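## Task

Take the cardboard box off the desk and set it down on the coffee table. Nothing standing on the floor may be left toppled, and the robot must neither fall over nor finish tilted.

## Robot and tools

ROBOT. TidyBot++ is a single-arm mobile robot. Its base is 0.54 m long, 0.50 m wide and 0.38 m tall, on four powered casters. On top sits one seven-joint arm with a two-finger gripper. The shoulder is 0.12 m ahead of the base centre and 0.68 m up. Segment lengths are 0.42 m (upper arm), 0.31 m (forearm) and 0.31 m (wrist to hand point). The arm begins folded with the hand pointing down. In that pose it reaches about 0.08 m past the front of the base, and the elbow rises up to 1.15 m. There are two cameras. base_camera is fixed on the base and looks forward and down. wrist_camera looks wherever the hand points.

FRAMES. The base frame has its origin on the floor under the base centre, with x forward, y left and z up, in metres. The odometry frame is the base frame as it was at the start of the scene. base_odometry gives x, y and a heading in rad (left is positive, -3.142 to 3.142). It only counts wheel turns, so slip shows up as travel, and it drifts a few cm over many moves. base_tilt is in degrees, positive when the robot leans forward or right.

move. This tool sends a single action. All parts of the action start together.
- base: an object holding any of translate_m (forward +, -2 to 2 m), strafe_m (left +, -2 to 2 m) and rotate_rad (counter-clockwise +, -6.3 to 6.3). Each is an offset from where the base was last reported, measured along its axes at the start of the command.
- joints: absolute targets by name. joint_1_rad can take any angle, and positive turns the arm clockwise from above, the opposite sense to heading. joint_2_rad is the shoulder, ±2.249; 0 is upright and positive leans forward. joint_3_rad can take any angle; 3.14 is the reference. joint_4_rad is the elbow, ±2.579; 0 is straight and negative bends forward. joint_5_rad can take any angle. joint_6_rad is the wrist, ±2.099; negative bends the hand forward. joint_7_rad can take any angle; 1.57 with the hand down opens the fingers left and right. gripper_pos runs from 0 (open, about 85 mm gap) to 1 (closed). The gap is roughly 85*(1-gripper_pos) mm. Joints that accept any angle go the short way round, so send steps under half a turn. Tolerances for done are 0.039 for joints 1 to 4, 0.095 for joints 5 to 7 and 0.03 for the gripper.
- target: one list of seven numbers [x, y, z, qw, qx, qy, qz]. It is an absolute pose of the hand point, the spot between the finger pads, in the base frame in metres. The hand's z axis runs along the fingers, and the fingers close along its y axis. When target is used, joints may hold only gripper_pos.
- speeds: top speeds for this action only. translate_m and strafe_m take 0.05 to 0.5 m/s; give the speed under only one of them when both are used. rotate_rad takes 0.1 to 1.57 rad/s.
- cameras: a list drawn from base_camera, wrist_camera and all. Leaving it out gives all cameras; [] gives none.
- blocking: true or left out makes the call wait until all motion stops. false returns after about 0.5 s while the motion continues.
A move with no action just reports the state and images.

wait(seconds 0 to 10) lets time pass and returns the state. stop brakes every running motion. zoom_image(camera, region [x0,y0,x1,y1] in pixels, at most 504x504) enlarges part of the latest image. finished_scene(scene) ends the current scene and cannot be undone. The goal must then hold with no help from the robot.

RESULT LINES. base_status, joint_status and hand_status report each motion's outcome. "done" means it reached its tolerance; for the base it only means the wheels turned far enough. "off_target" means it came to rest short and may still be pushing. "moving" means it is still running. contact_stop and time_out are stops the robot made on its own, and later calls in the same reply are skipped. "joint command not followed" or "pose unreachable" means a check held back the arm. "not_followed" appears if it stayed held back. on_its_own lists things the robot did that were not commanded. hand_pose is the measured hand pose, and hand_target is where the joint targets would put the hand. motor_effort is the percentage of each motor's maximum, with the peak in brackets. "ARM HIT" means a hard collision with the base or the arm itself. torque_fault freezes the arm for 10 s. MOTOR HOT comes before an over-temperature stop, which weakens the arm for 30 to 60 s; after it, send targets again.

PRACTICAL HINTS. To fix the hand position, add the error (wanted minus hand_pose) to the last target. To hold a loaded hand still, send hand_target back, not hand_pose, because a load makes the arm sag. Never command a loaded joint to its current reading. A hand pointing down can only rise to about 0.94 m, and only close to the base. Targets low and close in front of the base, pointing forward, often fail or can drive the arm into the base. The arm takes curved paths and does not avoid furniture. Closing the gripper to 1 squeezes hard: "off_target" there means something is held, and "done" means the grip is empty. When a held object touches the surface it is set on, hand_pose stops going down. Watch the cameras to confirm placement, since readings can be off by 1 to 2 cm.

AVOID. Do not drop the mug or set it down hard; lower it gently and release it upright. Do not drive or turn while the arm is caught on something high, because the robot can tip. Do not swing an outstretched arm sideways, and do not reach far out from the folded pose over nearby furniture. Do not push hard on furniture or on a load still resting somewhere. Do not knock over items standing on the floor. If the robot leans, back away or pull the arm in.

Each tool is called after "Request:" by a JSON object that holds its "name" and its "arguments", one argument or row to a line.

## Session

Request:
{"name": "move", "arguments": {

}}

Scene clock: 0.00 s.
base_odometry: x=+0.000 y=+0.000 heading=+0.000
base_tilt: forward=-0.2 right=-0.3
base_status: not commanded
joint_positions: joint_1_rad=+0.005 joint_2_rad=-0.359 joint_3_rad=+3.141 joint_4_rad=-2.511 joint_5_rad=-0.020 joint_6_rad=-0.866 joint_7_rad=+1.545 gripper_pos=+0.000
joint_status: not commanded
motor_effort: joint_1_rad=+0 joint_2_rad=-2 joint_3_rad=+1 joint_4_rad=+16 joint_5_rad=+0 joint_6_rad=+2 joint_7_rad=+1
hand_pose: x=+0.2723 y=+0.0053 z=+0.5941 quat_wxyz=(-0.008, +0.998, -0.021, +0.062) (m; base frame)
hand_target: x=+0.2715 y=+0.0053 z=+0.5937 quat_wxyz=(-0.008, +0.998, -0.021, +0.061) (m; base frame)
hand_status: not commanded
pictures: base_camera, wrist_camera
camera_calibration:
wrist_camera: T_world_to_cam=[[-0.0825806, -0.996451, 0.0162938, 0.0188401], [-0.987498, 0.0796138, -0.136051, 0.408046], [0.134271, -0.0273253, -0.990568, 0.684143], [0, 0, 0, 1]] pos_world=[0.31264, 0.00498153, 0.732898]

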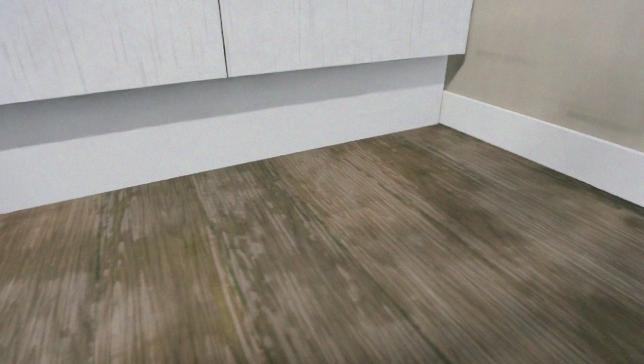

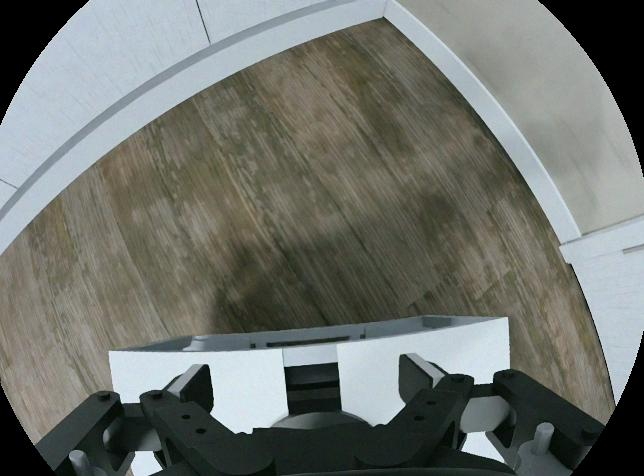

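Request:
{"name": "move", "arguments": {
  "joints": {"joint_2_rad": -0.5, "joint_4_rad": -2.2, "joint_6_rad": 0.0},
  "cameras": []
}}

Request:
{"name": "move", "arguments": {
  "joints": {"joint_1_rad": -1.0},
  "cameras": ["wrist_camera"]
}}

Request:
{"name": "move", "arguments": {
  "joints": {"joint_1_rad": -2.2},
  "cameras": ["wrist_camera"]
}}

Request:
{"name": "move", "arguments": {
  "joints": {"joint_1_rad": -3.4},
  "cameras": ["wrist_camera"]
}}

Scene clock: 8.67 s.
move: done
base_odometry: x=+0.000 y=+0.000 heading=+0.000
base_tilt: forward=-0.2 right=-0.4
base_status: not commanded
joint_positions: joint_1_rad=+0.005 joint_2_rad=-0.478 joint_3_rad=+3.141 joint_4_rad=-2.201 joint_5_rad=-0.020 joint_6_rad=-0.079 joint_7_rad=+1.545 gripper_pos=+0.000
joint_status: all done
motor_effort: joint_1_rad=+0(0) joint_2_rad=-4(5) joint_3_rad=+1(1) joint_4_rad=+22(23) joint_5_rad=+0(1) joint_6_rad=+9(10) joint_7_rad=+1(1)
hand_pose: x=+0.5392 y=-0.0001 z=+0.9364 quat_wxyz=(-0.013, +0.784, -0.019, +0.621)
hand_target: x=+0.5377 y=-0.0005 z=+0.9705 quat_wxyz=(-0.013, +0.751, -0.019, +0.660)
hand_status: not commanded

Scene clock: 10.97 s.
move: done
base_odometry: x=+0.000 y=+0.000 heading=+0.000
base_tilt: forward=-0.2 right=-0.4
base_status: not commanded
joint_positions: joint_1_rad=-0.981 joint_2_rad=-0.478 joint_3_rad=+3.141 joint_4_rad=-2.201 joint_5_rad=-0.020 joint_6_rad=-0.076 joint_7_rad=+1.545 gripper_pos=+0.000
joint_status: all done
motor_effort: joint_1_rad=+0(1) joint_2_rad=-5(5) joint_3_rad=+1(2) joint_4_rad=+23(24) joint_5_rad=+0(1) joint_6_rad=+10(10) joint_7_rad=+1(1)
hand_pose: x=+0.3511 y=+0.3505 z=+0.9373 quat_wxyz=(-0.306, +0.699, +0.354, +0.542)
hand_target: x=+0.3439 y=+0.3532 z=+0.9705 quat_wxyz=(-0.329, +0.667, +0.345, +0.572)
hand_status: not commanded
wrist_camera: T_world_to_cam=[[0.796274, -0.600744, -0.071098, -0.00162541], [-0.185397, -0.130471, -0.973964, 1.08246], [0.575827, 0.788723, -0.215267, -0.144835], [0, 0, 0, 1]] pos_world=[0.285379, 0.254488, 1.02298]

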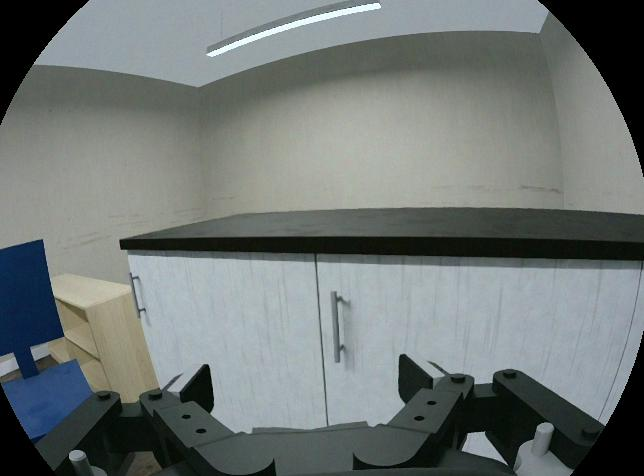

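Scene clock: 13.43 s.
move: done
base_odometry: x=+0.000 y=+0.000 heading=+0.000
base_tilt: forward=-0.2 right=-0.3
base_status: not commanded
joint_positions: joint_1_rad=-2.181 joint_2_rad=-0.478 joint_3_rad=+3.141 joint_4_rad=-2.201 joint_5_rad=-0.020 joint_6_rad=-0.076 joint_7_rad=+1.545 gripper_pos=+0.000
joint_status: all done
motor_effort: joint_1_rad=+0(2) joint_2_rad=-4(5) joint_3_rad=+1(2) joint_4_rad=+23(24) joint_5_rad=+0(0) joint_6_rad=+9(10) joint_7_rad=+1(1)
hand_pose: x=-0.1235 y=+0.3434 z=+0.9374 quat_wxyz=(-0.558, +0.377, +0.686, +0.274)
hand_target: x=-0.1287 y=+0.3376 z=+0.9705 quat_wxyz=(-0.595, +0.356, +0.662, +0.286)
hand_status: not commanded
wrist_camera: T_world_to_cam=[[0.848514, 0.524379, -0.0710716, -0.0078642], [0.0542664, -0.219825, -0.974029, 1.05392], [-0.526384, 0.82262, -0.214981, -0.0140076], [0, 0, 0, 1]] pos_world=[-0.0578933, 0.247326, 1.02298]

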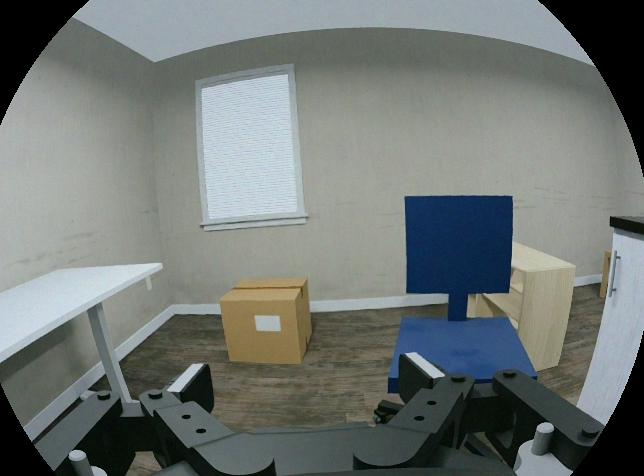

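Scene clock: 15.90 s.
move: done
base_odometry: x=+0.000 y=+0.000 heading=+0.000
base_tilt: forward=-0.2 right=-0.4
base_status: not commanded
joint_positions: joint_1_rad=-3.381 joint_2_rad=-0.478 joint_3_rad=+3.141 joint_4_rad=-2.201 joint_5_rad=-0.020 joint_6_rad=-0.075 joint_7_rad=+1.545 gripper_pos=+0.000
joint_status: all done
motor_effort: joint_1_rad=+0(2) joint_2_rad=-5(5) joint_3_rad=+1(2) joint_4_rad=+23(24) joint_5_rad=+0(1) joint_6_rad=+9(10) joint_7_rad=+1(1)
hand_pose: x=-0.2890 y=-0.1016 z=+0.9374 quat_wxyz=(-0.616, -0.077, +0.779, -0.089)
hand_target: x=-0.2854 y=-0.1085 z=+0.9705 quat_wxyz=(-0.652, -0.080, +0.747, -0.100)
hand_status: not commanded
wrist_camera: T_world_to_cam=[[-0.181291, 0.980856, -0.0710946, 0.114666], [0.224352, -0.0291361, -0.974072, 1.03375], [-0.957497, -0.192541, -0.214775, 0.037161], [0, 0, 0, 1]] pos_world=[-0.175555, -0.0751966, 1.02308]

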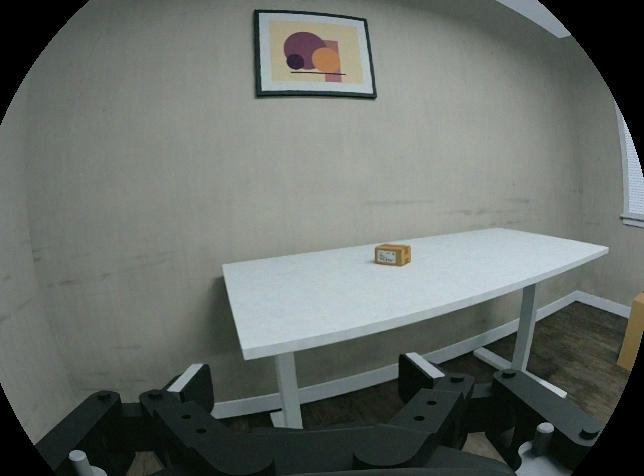

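Request:
{"name": "move", "arguments": {
  "base": {"rotate_rad": -2.643},
  "joints": {"joint_1_rad": 0.0, "joint_6_rad": -0.4},
  "cameras": ["wrist_camera"]
}}

Request:
{"name": "move", "arguments": {
  "base": {"translate_m": 0.33, "strafe_m": -0.645}
}}

Request:
{"name": "zoom_image", "arguments": {
  "camera": "wrist_camera",
  "region": [200, 180, 450, 360]
}}

Scene clock: 32.17 s.
move: done
base_odometry: x=+0.000 y=+0.000 heading=-2.642
base_tilt: forward=-0.2 right=-0.4
base_status: done
joint_positions: joint_1_rad=-6.264 joint_2_rad=-0.478 joint_3_rad=+3.141 joint_4_rad=-2.201 joint_5_rad=-0.020 joint_6_rad=-0.315 joint_7_rad=+1.545 gripper_pos=+0.000
joint_status: all done
motor_effort: joint_1_rad=+0(1) joint_2_rad=-4(5) joint_3_rad=+1(2) joint_4_rad=+23(23) joint_5_rad=+0(0) joint_6_rad=+9(10) joint_7_rad=+1(1)
hand_pose: x=+0.5141 y=-0.0041 z=+0.8676 quat_wxyz=(+0.009, -0.851, +0.025, -0.524)
hand_target: x=+0.4977 y=+0.0039 z=+0.8534 quat_wxyz=(+0.014, -0.867, +0.017, -0.497)
hand_status: not commanded
wrist_camera: T_world_to_cam=[[-0.0861293, -0.994657, -0.05692, 0.0903038], [-0.43464, 0.0889223, -0.896204, 1.06007], [0.896476, -0.0524497, -0.439977, 0.0525964], [0, 0, 0, 1]] pos_world=[0.421374, -0.00168354, 0.978316]

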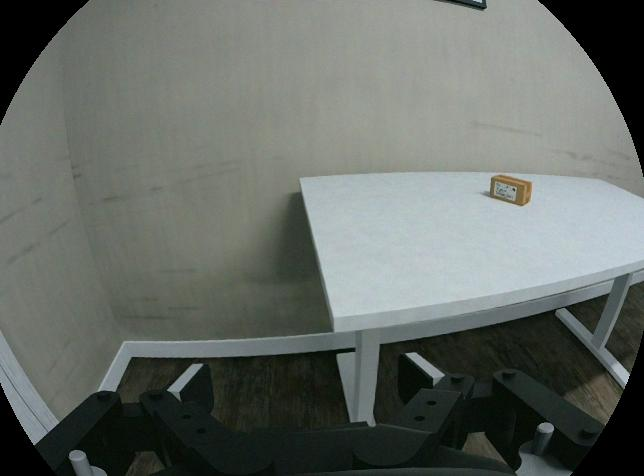

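Scene clock: 34.77 s.
move: done
base_odometry: x=-0.599 y=+0.408 heading=-2.643
base_tilt: forward=-0.1 right=-0.3
base_status: done
joint_positions: joint_1_rad=-6.265 joint_2_rad=-0.480 joint_3_rad=+3.141 joint_4_rad=-2.201 joint_5_rad=-0.020 joint_6_rad=-0.317 joint_7_rad=+1.545 gripper_pos=+0.000
joint_status: not commanded
motor_effort: joint_1_rad=+0(1) joint_2_rad=-4(6) joint_3_rad=+1(3) joint_4_rad=+22(23) joint_5_rad=+0(1) joint_6_rad=+9(9) joint_7_rad=+1(1)
hand_pose: x=+0.5134 y=-0.0037 z=+0.8676 quat_wxyz=(+0.009, -0.851, +0.025, -0.524)
hand_target: x=+0.4977 y=+0.0039 z=+0.8534 quat_wxyz=(+0.014, -0.867, +0.017, -0.497)
hand_status: not commanded
pictures: base_camera, wrist_camera
wrist_camera: T_world_to_cam=[[-0.0849593, -0.994759, -0.0568958, 0.0901338], [-0.435339, 0.0884233, -0.895914, 1.05982], [0.896249, -0.0513473, -0.440569, 0.0539681], [0, 0, 0, 1]] pos_world=[0.420671, -0.00128045, 0.978415]

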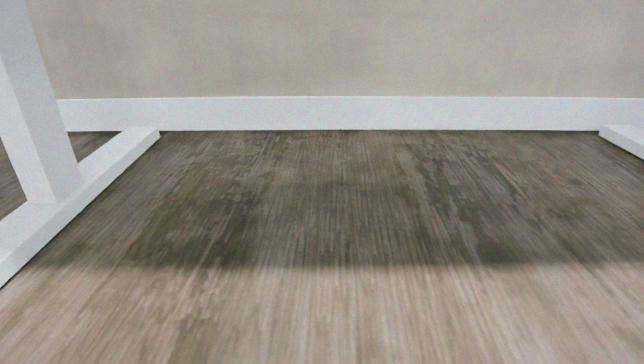

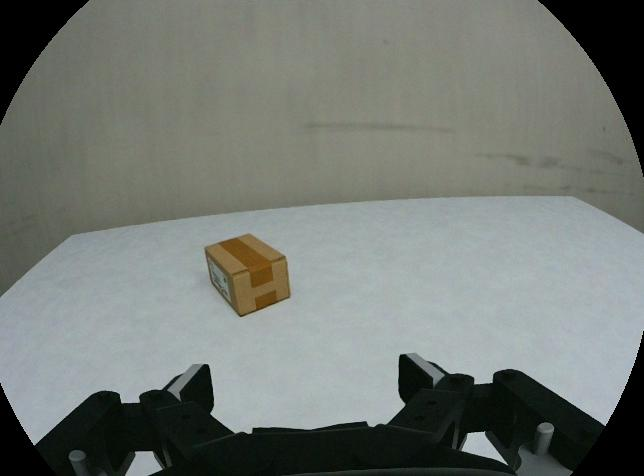

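Scaled by 2.016.

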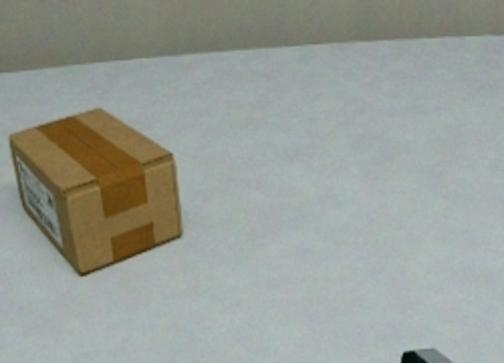

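Request:
{"name": "move", "arguments": {
  "base": {"translate_m": 0.15, "strafe_m": -0.226},
  "cameras": ["base_camera"]
}}

Request:
{"name": "move", "arguments": {
  "joints": {"joint_1_rad": -0.5, "joint_2_rad": 0.05, "joint_4_rad": -1.25, "joint_6_rad": -1.45, "joint_7_rad": 1.57},
  "cameras": ["wrist_camera"]
}}

Scene clock: 53.53 s.
move: done
base_odometry: x=-0.839 y=+0.535 heading=-2.643
base_tilt: forward=-0.2 right=-0.4
base_status: done
joint_positions: joint_1_rad=-6.265 joint_2_rad=-0.481 joint_3_rad=+3.141 joint_4_rad=-2.201 joint_5_rad=-0.020 joint_6_rad=-0.318 joint_7_rad=+1.545 gripper_pos=+0.000
joint_status: not commanded
motor_effort: joint_1_rad=+0(1) joint_2_rad=-4(6) joint_3_rad=+1(2) joint_4_rad=+22(23) joint_5_rad=+0(1) joint_6_rad=+9(9) joint_7_rad=+1(1)
hand_pose: x=+0.5130 y=-0.0036 z=+0.8679 quat_wxyz=(+0.010, -0.851, +0.025, -0.524)
hand_target: x=+0.4977 y=+0.0039 z=+0.8534 quat_wxyz=(+0.014, -0.867, +0.017, -0.497)
hand_status: not commanded

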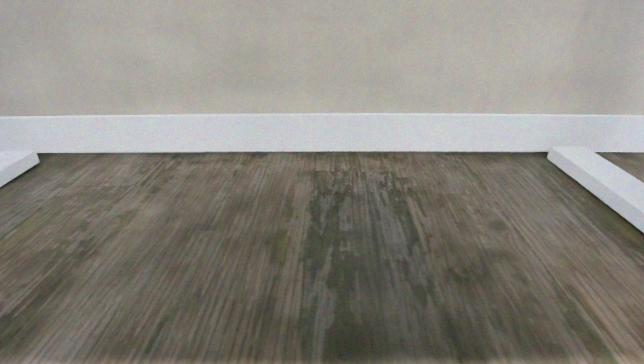

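Scene clock: 56.13 s.
move: done
base_odometry: x=-0.839 y=+0.535 heading=-2.643
base_tilt: forward=-0.1 right=-0.4
base_status: not commanded
joint_positions: joint_1_rad=-6.764 joint_2_rad=+0.032 joint_3_rad=+3.141 joint_4_rad=-1.261 joint_5_rad=-0.020 joint_6_rad=-1.366 joint_7_rad=+1.545 gripper_pos=+0.000
joint_status: all done
motor_effort: joint_1_rad=+0(1) joint_2_rad=-19(20) joint_3_rad=+1(1) joint_4_rad=+20(24) joint_5_rad=+0(1) joint_6_rad=+5(9) joint_7_rad=+1(2)
hand_pose: x=+0.5235 y=+0.2197 z=+0.9131 quat_wxyz=(+0.070, -0.946, -0.220, -0.229)
hand_target: x=+0.5038 y=+0.2190 z=+0.8985 quat_wxyz=(+0.058, -0.950, -0.243, -0.186)
hand_status: not commanded
wrist_camera: T_world_to_cam=[[0.400804, -0.916084, -0.0121063, 0.00315779], [-0.808291, -0.347361, -0.475401, 0.992306], [0.431301, 0.200328, -0.879686, 0.665461], [0, 0, 0, 1]] pos_world=[0.513792, 0.21427, 1.05718]

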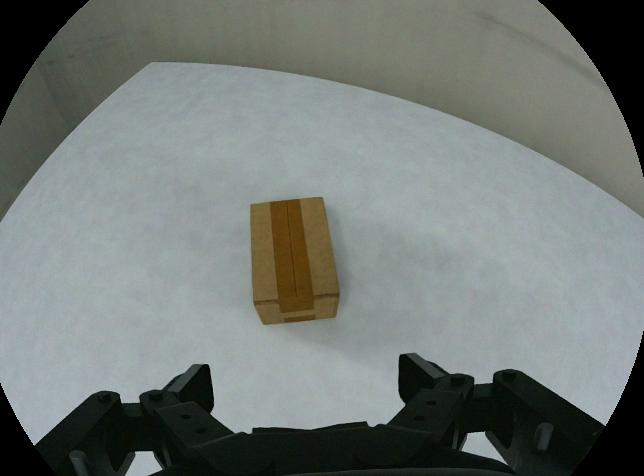

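Request:
{"name": "move", "arguments": {
  "joints": {"joint_1_rad": -0.515, "joint_2_rad": 0.375, "joint_4_rad": -0.94, "joint_6_rad": -1.38, "joint_7_rad": 1.63},
  "cameras": ["wrist_camera"]
}}

Scene clock: 72.53 s.
move: done
base_odometry: x=-0.839 y=+0.535 heading=-2.643
base_tilt: forward=-0.1 right=-0.4
base_status: not commanded
joint_positions: joint_1_rad=-6.778 joint_2_rad=+0.377 joint_3_rad=+3.141 joint_4_rad=-0.951 joint_5_rad=-0.020 joint_6_rad=-1.368 joint_7_rad=+1.590 gripper_pos=+0.000
joint_status: all done
motor_effort: joint_1_rad=+0(1) joint_2_rad=-31(34) joint_3_rad=+0(1) joint_4_rad=+20(21) joint_5_rad=+0(1) joint_6_rad=+5(6) joint_7_rad=+1(1)
hand_pose: x=+0.6383 y=+0.2888 z=+0.8676 quat_wxyz=(+0.062, -0.943, -0.248, -0.212)
hand_target: x=+0.6310 y=+0.2985 z=+0.8722 quat_wxyz=(+0.060, -0.935, -0.277, -0.213)
hand_status: not commanded
wrist_camera: T_world_to_cam=[[0.449618, -0.893168, 0.00970125, -0.0366958], [-0.798659, -0.406859, -0.443407, 1.07076], [0.399984, 0.191616, -0.896268, 0.599025], [0, 0, 0, 1]] pos_world=[0.632066, 0.288088, 1.01202]

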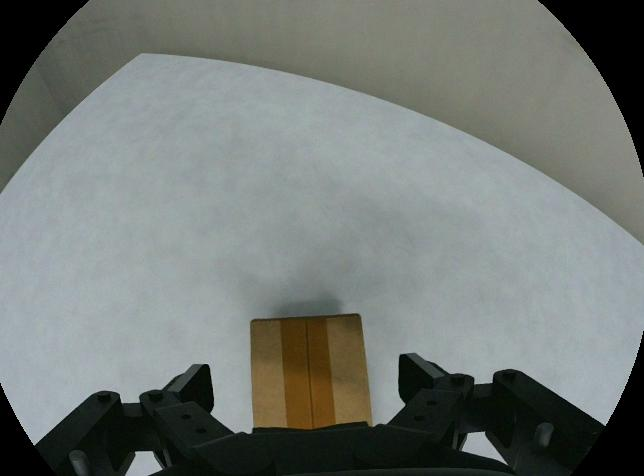

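Request:
{"name": "move", "arguments": {
  "joints": {"joint_1_rad": -0.515, "joint_2_rad": 0.375, "joint_4_rad": -1.088, "joint_6_rad": -1.165, "joint_7_rad": 1.63},
  "cameras": ["wrist_camera"]
}}

Scene clock: 82.90 s.
move: done
base_odometry: x=-0.839 y=+0.535 heading=-2.643
base_tilt: forward=-0.2 right=-0.4
base_status: not commanded
joint_positions: joint_1_rad=-6.778 joint_2_rad=+0.377 joint_3_rad=+3.141 joint_4_rad=-1.072 joint_5_rad=-0.020 joint_6_rad=-1.243 joint_7_rad=+1.591 gripper_pos=+0.000
joint_status: all done
motor_effort: joint_1_rad=+0(1) joint_2_rad=-31(34) joint_3_rad=+0(0) joint_4_rad=+20(21) joint_5_rad=+0(1) joint_6_rad=+5(6) joint_7_rad=+1(1)
hand_pose: x=+0.6455 y=+0.2925 z=+0.8306 quat_wxyz=(+0.062, -0.943, -0.247, -0.214)
hand_target: x=+0.6546 y=+0.3115 z=+0.8361 quat_wxyz=(+0.067, -0.928, -0.273, -0.245)
hand_status: not commanded
wrist_camera: T_world_to_cam=[[0.447748, -0.894111, 0.00933364, -0.0344881], [-0.798139, -0.40435, -0.446627, 1.06313], [0.403109, 0.192527, -0.894671, 0.558629], [0, 0, 0, 1]] pos_world=[0.638777, 0.291488, 0.974933]

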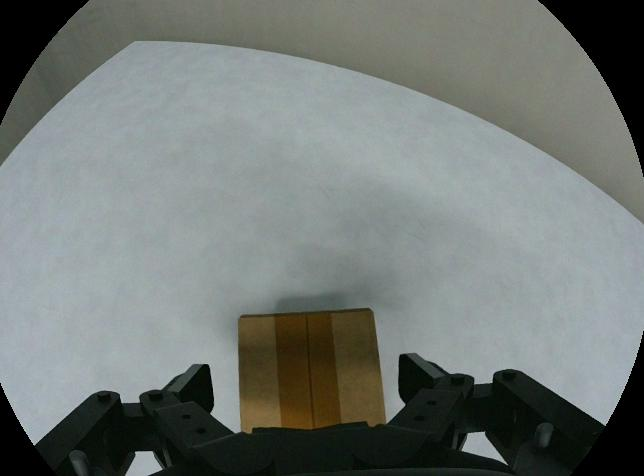

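Request:
{"name": "move", "arguments": {
  "joints": {"joint_2_rad": 0.372, "joint_4_rad": -1.19, "joint_6_rad": -1.06},
  "cameras": ["wrist_camera"]
}}

Scene clock: 86.97 s.
move: done
base_odometry: x=-0.839 y=+0.535 heading=-2.643
base_tilt: forward=-0.2 right=-0.4
base_status: not commanded
joint_positions: joint_1_rad=-6.778 joint_2_rad=+0.377 joint_3_rad=+3.141 joint_4_rad=-1.175 joint_5_rad=-0.020 joint_6_rad=-1.139 joint_7_rad=+1.591 gripper_pos=+0.000
joint_status: all done
motor_effort: joint_1_rad=+0(0) joint_2_rad=-32(34) joint_3_rad=+0(0) joint_4_rad=+20(22) joint_5_rad=+0(1) joint_6_rad=+4(6) joint_7_rad=+1(1)
hand_pose: x=+0.6478 y=+0.2935 z=+0.7985 quat_wxyz=(+0.062, -0.943, -0.246, -0.214)
hand_target: x=+0.6568 y=+0.3123 z=+0.8064 quat_wxyz=(+0.067, -0.927, -0.271, -0.248)
hand_status: not commanded
wrist_camera: T_world_to_cam=[[0.446041, -0.894966, 0.00913268, -0.0328393], [-0.798639, -0.402597, -0.447316, 1.05137], [0.404009, 0.192227, -0.894329, 0.528037], [0, 0, 0, 1]] pos_world=[0.640985, 0.292387, 0.942836]

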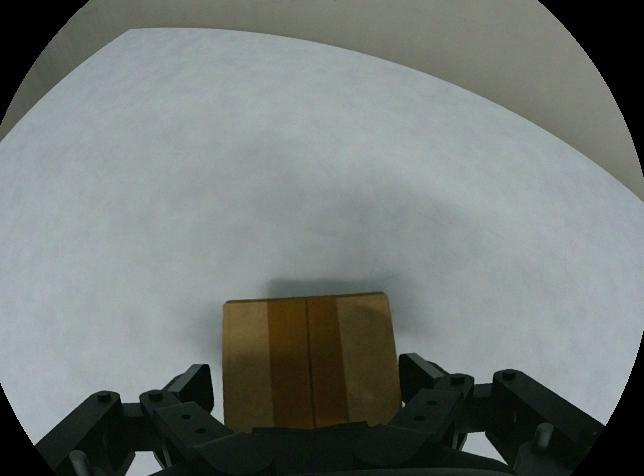

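Request:
{"name": "move", "arguments": {
  "joints": {"joint_2_rad": 0.37, "joint_4_rad": -1.275, "joint_6_rad": -0.975},
  "cameras": ["wrist_camera"]
}}

Scene clock: 91.20 s.
move: done
base_odometry: x=-0.839 y=+0.535 heading=-2.643
base_tilt: forward=-0.1 right=-0.4
base_status: not commanded
joint_positions: joint_1_rad=-6.779 joint_2_rad=+0.374 joint_3_rad=+3.141 joint_4_rad=-1.248 joint_5_rad=-0.020 joint_6_rad=-1.050 joint_7_rad=+1.592 gripper_pos=+0.000
joint_status: all done
motor_effort: joint_1_rad=+0(2) joint_2_rad=-29(34) joint_3_rad=+0(1) joint_4_rad=+18(21) joint_5_rad=-1(2) joint_6_rad=+4(5) joint_7_rad=+1(1)
hand_pose: x=+0.6509 y=+0.2954 z=+0.7794 quat_wxyz=(+0.064, -0.941, -0.246, -0.223)
hand_target: x=+0.6559 y=+0.3116 z=+0.7809 quat_wxyz=(+0.067, -0.927, -0.271, -0.249)
hand_status: not commanded
wrist_camera: T_world_to_cam=[[0.445802, -0.895086, 0.00900564, -0.0320885], [-0.791066, -0.398663, -0.463986, 1.05308], [0.418898, 0.199722, -0.885797, 0.490719], [0, 0, 0, 1]] pos_world=[0.641797, 0.293093, 0.92358]

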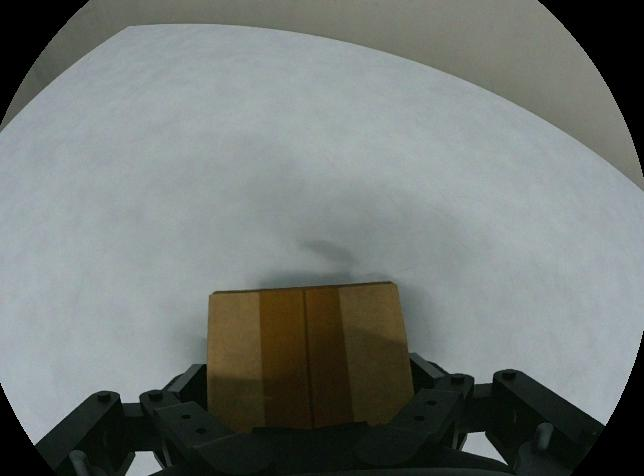

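Request:
{"name": "move", "arguments": {
  "joints": {"gripper_pos": 0.13},
  "cameras": []
}}

Request:
{"name": "move", "arguments": {
  "joints": {"gripper_pos": 1.0},
  "cameras": ["wrist_camera"]
}}

Scene clock: 95.33 s.
move: done
base_odometry: x=-0.839 y=+0.535 heading=-2.643
base_tilt: forward=-0.2 right=-0.4
base_status: not commanded
joint_positions: joint_1_rad=-6.779 joint_2_rad=+0.369 joint_3_rad=+3.141 joint_4_rad=-1.248 joint_5_rad=-0.020 joint_6_rad=-1.044 joint_7_rad=+1.592 gripper_pos=+0.129
joint_status: all done
motor_effort: joint_1_rad=-1(2) joint_2_rad=-28(29) joint_3_rad=-1(2) joint_4_rad=+17(18) joint_5_rad=-1(2) joint_6_rad=+4(4) joint_7_rad=+1(1)
hand_pose: x=+0.6518 y=+0.2961 z=+0.7834 quat_wxyz=(+0.065, -0.940, -0.246, -0.229)
hand_target: x=+0.6559 y=+0.3116 z=+0.7809 quat_wxyz=(+0.067, -0.927, -0.271, -0.249)
hand_status: not commanded

Scene clock: 96.37 s.
move: off_target
base_odometry: x=-0.839 y=+0.535 heading=-2.643
base_tilt: forward=-0.1 right=-0.4
base_status: not commanded
joint_positions: joint_1_rad=-6.780 joint_2_rad=+0.364 joint_3_rad=+3.141 joint_4_rad=-1.249 joint_5_rad=-0.020 joint_6_rad=-1.042 joint_7_rad=+1.592 gripper_pos=+0.228
joint_status: gripper_pos off_target (ended at +0.228, target +1.000)
motor_effort: joint_1_rad=+0(1) joint_2_rad=-28(32) joint_3_rad=+0(1) joint_4_rad=+17(21) joint_5_rad=-1(1) joint_6_rad=+5(6) joint_7_rad=+1(1)
hand_pose: x=+0.6513 y=+0.2963 z=+0.7866 quat_wxyz=(+0.066, -0.939, -0.246, -0.232)
hand_target: x=+0.6559 y=+0.3116 z=+0.7809 quat_wxyz=(+0.067, -0.927, -0.271, -0.249)
hand_status: not commanded
wrist_camera: T_world_to_cam=[[0.446872, -0.894556, 0.00864478, -0.032029], [-0.783167, -0.395862, -0.479524, 1.06324], [0.432384, 0.207516, -0.877486, 0.479208], [0, 0, 0, 1]] pos_world=[0.639803, 0.2928, 0.930623]

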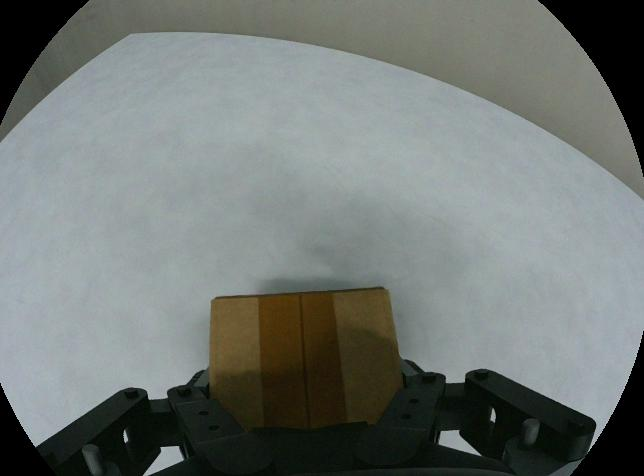

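Request:
{"name": "move", "arguments": {
  "joints": {"joint_2_rad": 0.29, "joint_4_rad": -1.2, "joint_6_rad": -1.1},
  "cameras": ["wrist_camera"]
}}

Scene clock: 99.63 s.
move: off_target
base_odometry: x=-0.839 y=+0.535 heading=-2.643
base_tilt: forward=-0.2 right=-0.4
base_status: not commanded
joint_positions: joint_1_rad=-6.780 joint_2_rad=+0.333 joint_3_rad=+3.141 joint_4_rad=-1.216 joint_5_rad=-0.020 joint_6_rad=-1.065 joint_7_rad=+1.592 gripper_pos=+0.228
joint_status: joint_2_rad off_target (ended at +0.333, target +0.290); the others done
motor_effort: joint_1_rad=+0(0) joint_2_rad=-32(35) joint_3_rad=+0(0) joint_4_rad=+22(23) joint_5_rad=-1(1) joint_6_rad=+6(6) joint_7_rad=+1(1)
hand_pose: x=+0.6506 y=+0.2960 z=+0.8176 quat_wxyz=(+0.071, -0.934, -0.245, -0.251)
hand_target: x=+0.6349 y=+0.3001 z=+0.8453 quat_wxyz=(+0.071, -0.923, -0.271, -0.263)
hand_status: not commanded
wrist_camera: T_world_to_cam=[[0.447009, -0.8945, 0.00725847, -0.0311977], [-0.764778, -0.386367, -0.515592, 1.09224], [0.464002, 0.224923, -0.856803, 0.464106], [0, 0, 0, 1]] pos_world=[0.633924, 0.289713, 0.961027]

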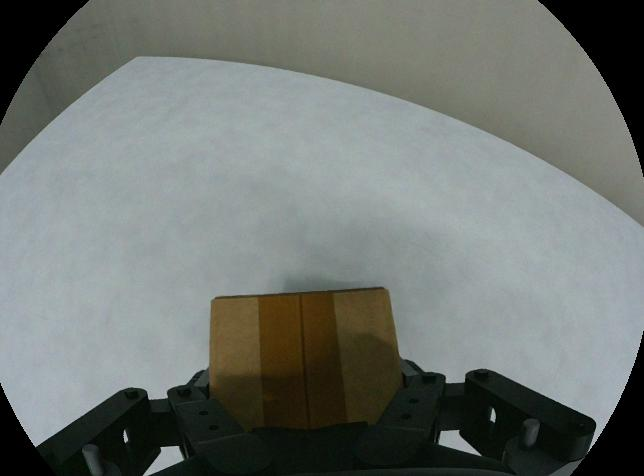

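Request:
{"name": "move", "arguments": {
  "joints": {"joint_2_rad": 0.0, "joint_4_rad": -1.3, "joint_6_rad": -1.38},
  "cameras": ["wrist_camera"]
}}

Request:
{"name": "move", "arguments": {
  "base": {"translate_m": -0.35}
}}

Scene clock: 111.10 s.
move: done
base_odometry: x=-0.839 y=+0.535 heading=-2.643
base_tilt: forward=-0.1 right=-0.4
base_status: not commanded
joint_positions: joint_1_rad=-6.780 joint_2_rad=+0.021 joint_3_rad=+3.141 joint_4_rad=-1.287 joint_5_rad=-0.020 joint_6_rad=-1.301 joint_7_rad=+1.592 gripper_pos=+0.228
joint_status: all done
motor_effort: joint_1_rad=+0(0) joint_2_rad=-21(35) joint_3_rad=+0(1) joint_4_rad=+21(23) joint_5_rad=+0(1) joint_6_rad=+6(7) joint_7_rad=+1(1)
hand_pose: x=+0.5288 y=+0.2306 z=+0.9159 quat_wxyz=(+0.072, -0.933, -0.247, -0.253)
hand_target: x=+0.4995 y=+0.2241 z=+0.9080 quat_wxyz=(+0.061, -0.933, -0.276, -0.221)
hand_status: not commanded
wrist_camera: T_world_to_cam=[[0.451095, -0.892441, 0.00785717, -0.0391846], [-0.760812, -0.389134, -0.519365, 1.02654], [0.466561, 0.228305, -0.854516, 0.615293], [0, 0, 0, 1]] pos_world=[0.511608, 0.224017, 1.05924]

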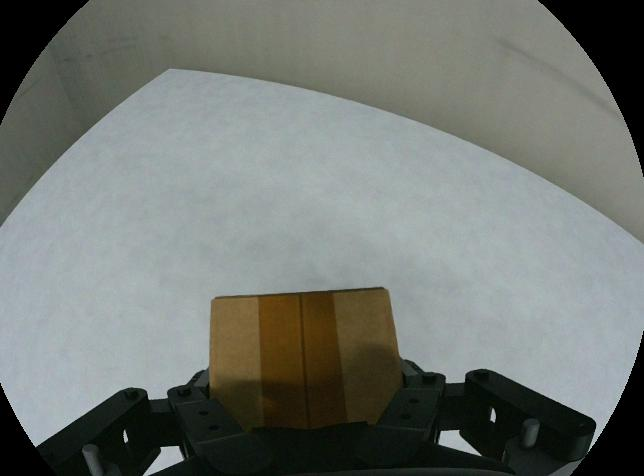

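Scene clock: 113.03 s.
move: done
base_odometry: x=-0.531 y=+0.703 heading=-2.643
base_tilt: forward=-0.2 right=-0.3
base_status: done
joint_positions: joint_1_rad=-6.784 joint_2_rad=+0.015 joint_3_rad=+3.141 joint_4_rad=-1.289 joint_5_rad=-0.020 joint_6_rad=-1.308 joint_7_rad=+1.592 gripper_pos=+0.228
joint_status: not commanded
motor_effort: joint_1_rad=+0(2) joint_2_rad=-20(25) joint_3_rad=+0(2) joint_4_rad=+22(22) joint_5_rad=+0(1) joint_6_rad=+6(7) joint_7_rad=+1(1)
hand_pose: x=+0.5246 y=+0.2307 z=+0.9167 quat_wxyz=(+0.072, -0.932, -0.250, -0.252)
hand_target: x=+0.4995 y=+0.2241 z=+0.9080 quat_wxyz=(+0.061, -0.933, -0.276, -0.221)
hand_status: not commanded
pictures: base_camera, wrist_camera
wrist_camera: T_world_to_cam=[[0.45525, -0.890327, 0.0080318, -0.0400117], [-0.760314, -0.393433, -0.51685, 1.02214], [0.463326, 0.229189, -0.856038, 0.620896], [0, 0, 0, 1]] pos_world=[0.507689, 0.224219, 1.06013]

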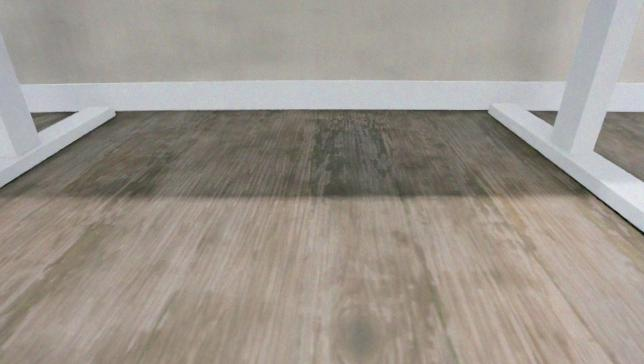

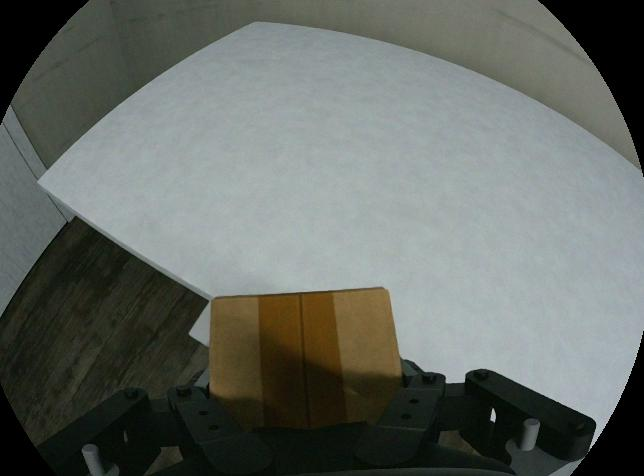

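Request:
{"name": "move", "arguments": {
  "base": {"strafe_m": 0.226},
  "joints": {"joint_1_rad": -1.8, "joint_2_rad": -0.3, "joint_4_rad": -1.9, "joint_6_rad": -1.05},
  "cameras": []
}}

Request:
{"name": "move", "arguments": {
  "base": {"rotate_rad": -1.571},
  "joints": {"joint_1_rad": -3.1}
}}

Scene clock: 118.90 s.
move: done
base_odometry: x=-0.423 y=+0.504 heading=-2.642
base_tilt: forward=-0.2 right=-0.4
base_status: done
joint_positions: joint_1_rad=-8.064 joint_2_rad=-0.263 joint_3_rad=+3.141 joint_4_rad=-1.887 joint_5_rad=-0.020 joint_6_rad=-1.133 joint_7_rad=+1.592 gripper_pos=+0.228
joint_status: all done
motor_effort: joint_1_rad=+0(3) joint_2_rad=-10(21) joint_3_rad=+0(2) joint_4_rad=+21(22) joint_5_rad=+0(2) joint_6_rad=+5(7) joint_7_rad=+1(1)
hand_pose: x=+0.0451 y=+0.3126 z=+0.7829 quat_wxyz=(+0.153, -0.611, -0.768, -0.114)
hand_target: x=+0.0358 y=+0.3265 z=+0.8002 quat_wxyz=(+0.192, -0.582, -0.776, -0.150)
hand_status: not commanded

Scene clock: 121.47 s.
move: done
base_odometry: x=-0.423 y=+0.504 heading=+2.071
base_tilt: forward=-0.2 right=-0.4
base_status: done
joint_positions: joint_1_rad=-9.365 joint_2_rad=-0.269 joint_3_rad=+3.141 joint_4_rad=-1.888 joint_5_rad=-0.020 joint_6_rad=-1.131 joint_7_rad=+1.592 gripper_pos=+0.228
joint_status: all done
motor_effort: joint_1_rad=+0(2) joint_2_rad=-10(11) joint_3_rad=+1(1) joint_4_rad=+21(22) joint_5_rad=+0(1) joint_6_rad=+5(6) joint_7_rad=+1(1)
hand_pose: x=-0.2019 y=+0.0123 z=+0.7849 quat_wxyz=(+0.195, -0.021, -0.981, +0.002)
hand_target: x=-0.2178 y=+0.0072 z=+0.8002 quat_wxyz=(+0.243, +0.006, -0.970, -0.003)
hand_status: not commanded
pictures: base_camera, wrist_camera
wrist_camera: T_world_to_cam=[[0.0907692, 0.995801, 0.011854, -0.00242021], [0.915164, -0.078713, -0.395322, 0.554736], [-0.392729, 0.0467314, -0.918466, 0.772991], [0, 0, 0, 1]] pos_world=[-0.203879, 0.00995207, 0.929294]

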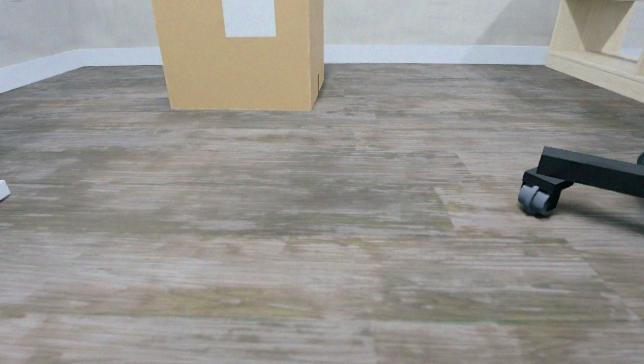

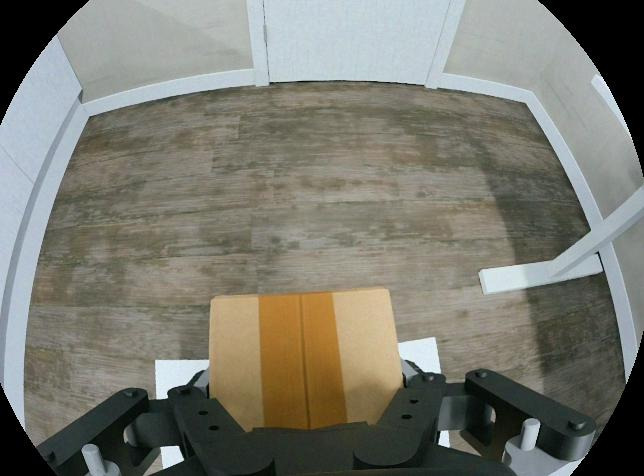

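Request:
{"name": "move", "arguments": {
  "base": {"strafe_m": -0.62},
  "cameras": ["base_camera","wrist_camera"]
}}

Scene clock: 125.90 s.
move: done
base_odometry: x=+0.121 y=+0.801 heading=+2.070
base_tilt: forward=-0.2 right=-0.4
base_status: done
joint_positions: joint_1_rad=-9.369 joint_2_rad=-0.269 joint_3_rad=+3.141 joint_4_rad=-1.888 joint_5_rad=-0.020 joint_6_rad=-1.131 joint_7_rad=+1.592 gripper_pos=+0.228
joint_status: not commanded
motor_effort: joint_1_rad=+0(1) joint_2_rad=-10(10) joint_3_rad=+0(2) joint_4_rad=+22(22) joint_5_rad=+0(1) joint_6_rad=+5(5) joint_7_rad=+1(1)
hand_pose: x=-0.2020 y=+0.0109 z=+0.7849 quat_wxyz=(+0.195, -0.019, -0.981, +0.002)
hand_target: x=-0.2178 y=+0.0072 z=+0.8002 quat_wxyz=(+0.243, +0.006, -0.970, -0.003)
hand_status: not commanded
wrist_camera: T_world_to_cam=[[0.0866413, 0.996169, 0.0118641, -0.0019703], [0.915407, -0.0749067, -0.395499, 0.554803], [-0.393095, 0.045127, -0.91839, 0.772926], [0, 0, 0, 1]] pos_world=[-0.203867, 0.00864143, 0.929294]

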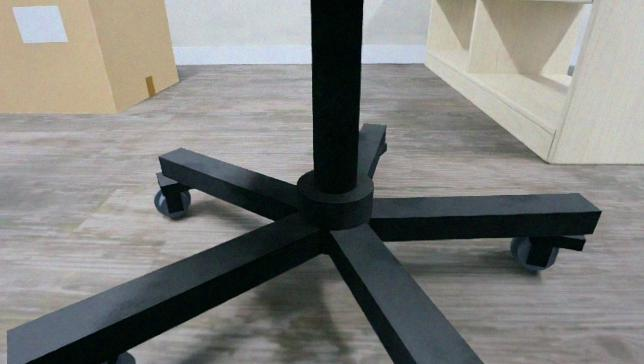

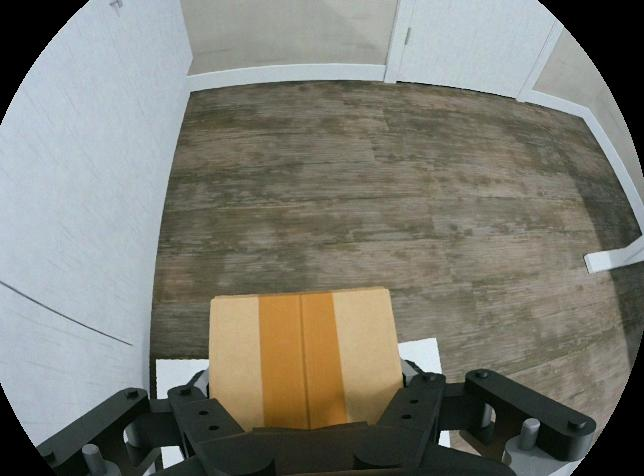

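Request:
{"name": "move", "arguments": {
  "base": {"translate_m": 0.45},
  "speeds": {"translate_m": 0.15},
  "cameras": ["base_camera"]
}}

Request:
{"name": "move", "arguments": {
  "base": {"translate_m": 0.34},
  "speeds": {"translate_m": 0.15},
  "cameras": ["base_camera"]
}}

Scene clock: 138.00 s.
move: done
base_odometry: x=-0.094 y=+1.197 heading=+2.070
base_tilt: forward=-0.2 right=-0.4
base_status: done
joint_positions: joint_1_rad=-9.369 joint_2_rad=-0.279 joint_3_rad=+3.141 joint_4_rad=-1.890 joint_5_rad=-0.020 joint_6_rad=-1.126 joint_7_rad=+1.592 gripper_pos=+0.228
joint_status: not commanded
motor_effort: joint_1_rad=+0(1) joint_2_rad=-9(14) joint_3_rad=+1(1) joint_4_rad=+21(22) joint_5_rad=+0(1) joint_6_rad=+5(6) joint_7_rad=+1(1)
hand_pose: x=-0.2016 y=+0.0108 z=+0.7875 quat_wxyz=(+0.201, -0.019, -0.979, +0.002)
hand_target: x=-0.2178 y=+0.0072 z=+0.8002 quat_wxyz=(+0.243, +0.006, -0.970, -0.003)
hand_status: not commanded

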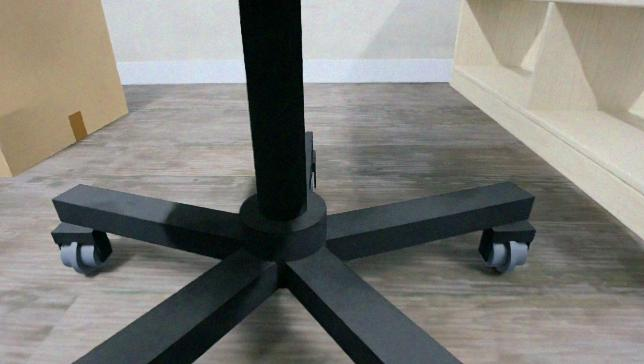

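Scene clock: 140.83 s.
move: done
base_odometry: x=-0.256 y=+1.495 heading=+2.070
base_tilt: forward=-0.2 right=-0.4
base_status: done
joint_positions: joint_1_rad=-9.369 joint_2_rad=-0.284 joint_3_rad=+3.141 joint_4_rad=-1.891 joint_5_rad=-0.020 joint_6_rad=-1.123 joint_7_rad=+1.592 gripper_pos=+0.228
joint_status: not commanded
motor_effort: joint_1_rad=+0(0) joint_2_rad=-9(13) joint_3_rad=+1(1) joint_4_rad=+21(22) joint_5_rad=+0(1) joint_6_rad=+5(6) joint_7_rad=+1(1)
hand_pose: x=-0.2016 y=+0.0109 z=+0.7888 quat_wxyz=(+0.204, -0.019, -0.979, +0.002)
hand_target: x=-0.2178 y=+0.0072 z=+0.8002 quat_wxyz=(+0.243, +0.006, -0.970, -0.003)
hand_status: not commanded

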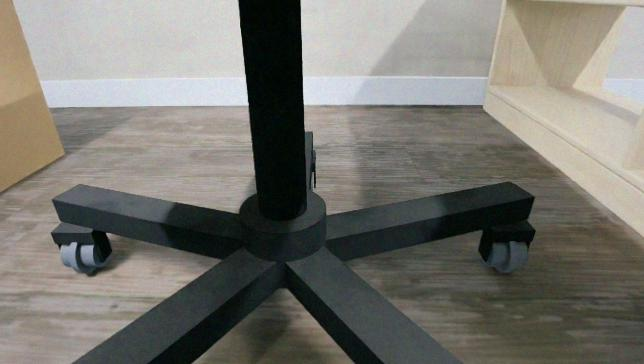

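Request:
{"name": "move", "arguments": {
  "base": {"translate_m": -0.11, "strafe_m": 0.13},
  "cameras": []
}}

Request:
{"name": "move", "arguments": {
  "base": {"rotate_rad": -1.571},
  "cameras": ["base_camera"]
}}

Scene clock: 144.50 s.
move: done
base_odometry: x=-0.318 y=+1.336 heading=+2.070
base_tilt: forward=-0.1 right=-0.4
base_status: done
joint_positions: joint_1_rad=-9.369 joint_2_rad=-0.284 joint_3_rad=+3.141 joint_4_rad=-1.891 joint_5_rad=-0.020 joint_6_rad=-1.122 joint_7_rad=+1.592 gripper_pos=+0.228
joint_status: not commanded
motor_effort: joint_1_rad=+0(1) joint_2_rad=-9(12) joint_3_rad=+1(2) joint_4_rad=+21(22) joint_5_rad=+0(1) joint_6_rad=+5(6) joint_7_rad=+1(1)
hand_pose: x=-0.2019 y=+0.0107 z=+0.7890 quat_wxyz=(+0.205, -0.019, -0.979, +0.002)
hand_target: x=-0.2178 y=+0.0072 z=+0.8002 quat_wxyz=(+0.243, +0.006, -0.970, -0.003)
hand_status: not commanded

Scene clock: 146.90 s.
move: done
base_odometry: x=-0.318 y=+1.336 heading=+0.500
base_tilt: forward=-0.2 right=-0.4
base_status: done
joint_positions: joint_1_rad=-9.370 joint_2_rad=-0.284 joint_3_rad=+3.141 joint_4_rad=-1.891 joint_5_rad=-0.020 joint_6_rad=-1.122 joint_7_rad=+1.592 gripper_pos=+0.228
joint_status: not commanded
motor_effort: joint_1_rad=+0(1) joint_2_rad=-9(10) joint_3_rad=+1(2) joint_4_rad=+21(22) joint_5_rad=+0(1) joint_6_rad=+5(5) joint_7_rad=+1(1)
hand_pose: x=-0.2019 y=+0.0105 z=+0.7890 quat_wxyz=(+0.205, -0.018, -0.979, +0.002)
hand_target: x=-0.2178 y=+0.0072 z=+0.8002 quat_wxyz=(+0.243, +0.006, -0.970, -0.003)
hand_status: not commanded

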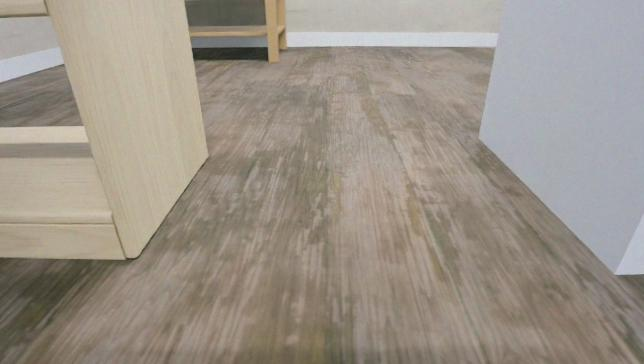

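Request:
{"name": "move", "arguments": {
  "base": {"strafe_m": -0.065},
  "cameras": []
}}

Request:
{"name": "move", "arguments": {
  "base": {"translate_m": 0.32},
  "cameras": ["base_camera"]
}}

Scene clock: 152.30 s.
move: done
base_odometry: x=-0.287 y=+1.279 heading=+0.498
base_tilt: forward=-0.2 right=-0.4
base_status: done
joint_positions: joint_1_rad=-9.371 joint_2_rad=-0.284 joint_3_rad=+3.141 joint_4_rad=-1.891 joint_5_rad=-0.020 joint_6_rad=-1.122 joint_7_rad=+1.592 gripper_pos=+0.228
joint_status: not commanded
motor_effort: joint_1_rad=+0(1) joint_2_rad=-9(10) joint_3_rad=+1(2) joint_4_rad=+21(22) joint_5_rad=+0(1) joint_6_rad=+5(5) joint_7_rad=+1(1)
hand_pose: x=-0.2019 y=+0.0102 z=+0.7890 quat_wxyz=(+0.205, -0.018, -0.979, +0.002)
hand_target: x=-0.2178 y=+0.0072 z=+0.8002 quat_wxyz=(+0.243, +0.006, -0.970, -0.003)
hand_status: not commanded

Scene clock: 154.17 s.
move: done
base_odometry: x=-0.006 y=+1.432 heading=+0.498
base_tilt: forward=-0.2 right=-0.4
base_status: done
joint_positions: joint_1_rad=-9.371 joint_2_rad=-0.290 joint_3_rad=+3.141 joint_4_rad=-1.892 joint_5_rad=-0.020 joint_6_rad=-1.122 joint_7_rad=+1.592 gripper_pos=+0.228
joint_status: not commanded
motor_effort: joint_1_rad=+0(0) joint_2_rad=-9(13) joint_3_rad=+0(1) joint_4_rad=+21(22) joint_5_rad=+0(1) joint_6_rad=+5(6) joint_7_rad=+1(1)
hand_pose: x=-0.2010 y=+0.0102 z=+0.7905 quat_wxyz=(+0.207, -0.018, -0.978, +0.002)
hand_target: x=-0.2178 y=+0.0072 z=+0.8002 quat_wxyz=(+0.243, +0.006, -0.970, -0.003)
hand_status: not commanded

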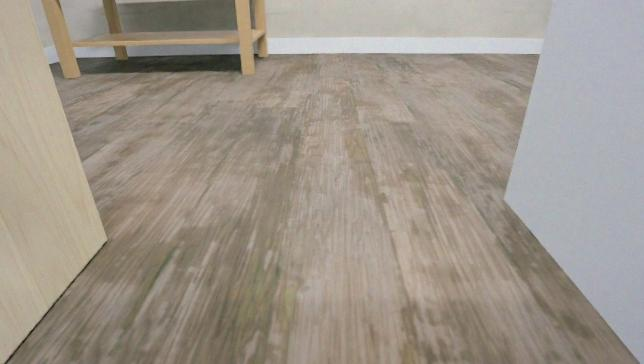

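Request:
{"name": "move", "arguments": {
  "base": {"translate_m": 1.1},
  "cameras": ["base_camera"]
}}

Request:
{"name": "move", "arguments": {
  "base": {"strafe_m": 0.6},
  "cameras": ["base_camera"]
}}

Request:
{"name": "move", "arguments": {
  "base": {"translate_m": 0.3},
  "speeds": {"translate_m": 0.3},
  "cameras": ["base_camera"]
}}

Scene clock: 161.73 s.
move: done
base_odometry: x=+0.961 y=+1.958 heading=+0.498
base_tilt: forward=-0.2 right=-0.4
base_status: done
joint_positions: joint_1_rad=-9.371 joint_2_rad=-0.290 joint_3_rad=+3.141 joint_4_rad=-1.893 joint_5_rad=-0.020 joint_6_rad=-1.121 joint_7_rad=+1.592 gripper_pos=+0.228
joint_status: not commanded
motor_effort: joint_1_rad=+0(0) joint_2_rad=-9(12) joint_3_rad=+1(1) joint_4_rad=+21(22) joint_5_rad=+0(1) joint_6_rad=+5(6) joint_7_rad=+1(1)
hand_pose: x=-0.2011 y=+0.0102 z=+0.7906 quat_wxyz=(+0.208, -0.018, -0.978, +0.002)
hand_target: x=-0.2178 y=+0.0072 z=+0.8002 quat_wxyz=(+0.243, +0.006, -0.970, -0.003)
hand_status: not commanded

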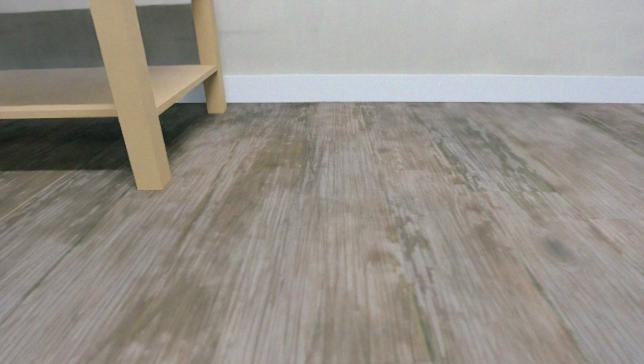

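Scene clock: 164.17 s.
move: done
base_odometry: x=+0.674 y=+2.485 heading=+0.498
base_tilt: forward=-0.2 right=-0.4
base_status: done
joint_positions: joint_1_rad=-9.371 joint_2_rad=-0.290 joint_3_rad=+3.141 joint_4_rad=-1.893 joint_5_rad=-0.020 joint_6_rad=-1.121 joint_7_rad=+1.592 gripper_pos=+0.228
joint_status: not commanded
motor_effort: joint_1_rad=+0(1) joint_2_rad=-9(9) joint_3_rad=+1(3) joint_4_rad=+21(22) joint_5_rad=+0(1) joint_6_rad=+5(6) joint_7_rad=+1(1)
hand_pose: x=-0.2011 y=+0.0102 z=+0.7906 quat_wxyz=(+0.208, -0.018, -0.978, +0.002)
hand_target: x=-0.2178 y=+0.0072 z=+0.8002 quat_wxyz=(+0.243, +0.006, -0.970, -0.003)
hand_status: not commanded

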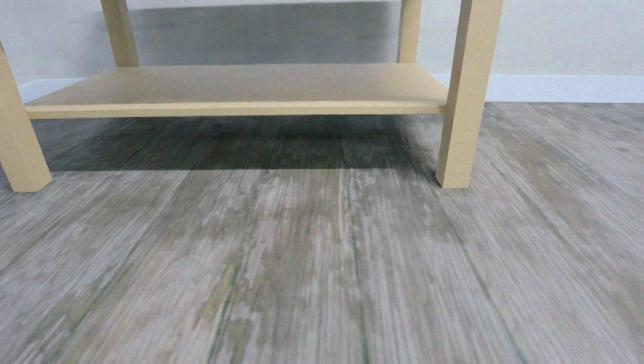

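Scene clock: 166.07 s.
move: done
base_odometry: x=+0.938 y=+2.628 heading=+0.498
base_tilt: forward=-0.2 right=-0.4
base_status: done
joint_positions: joint_1_rad=-9.371 joint_2_rad=-0.290 joint_3_rad=+3.141 joint_4_rad=-1.893 joint_5_rad=-0.020 joint_6_rad=-1.121 joint_7_rad=+1.592 gripper_pos=+0.228
joint_status: not commanded
motor_effort: joint_1_rad=+0(0) joint_2_rad=-9(13) joint_3_rad=+1(1) joint_4_rad=+21(22) joint_5_rad=+0(1) joint_6_rad=+5(6) joint_7_rad=+1(1)
hand_pose: x=-0.2012 y=+0.0102 z=+0.7906 quat_wxyz=(+0.208, -0.018, -0.978, +0.002)
hand_target: x=-0.2178 y=+0.0072 z=+0.8002 quat_wxyz=(+0.243, +0.006, -0.970, -0.003)
hand_status: not commanded

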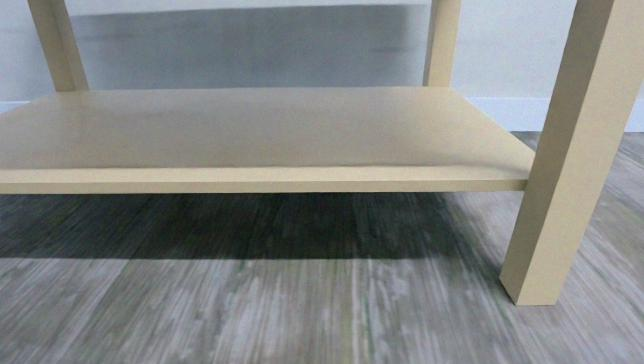

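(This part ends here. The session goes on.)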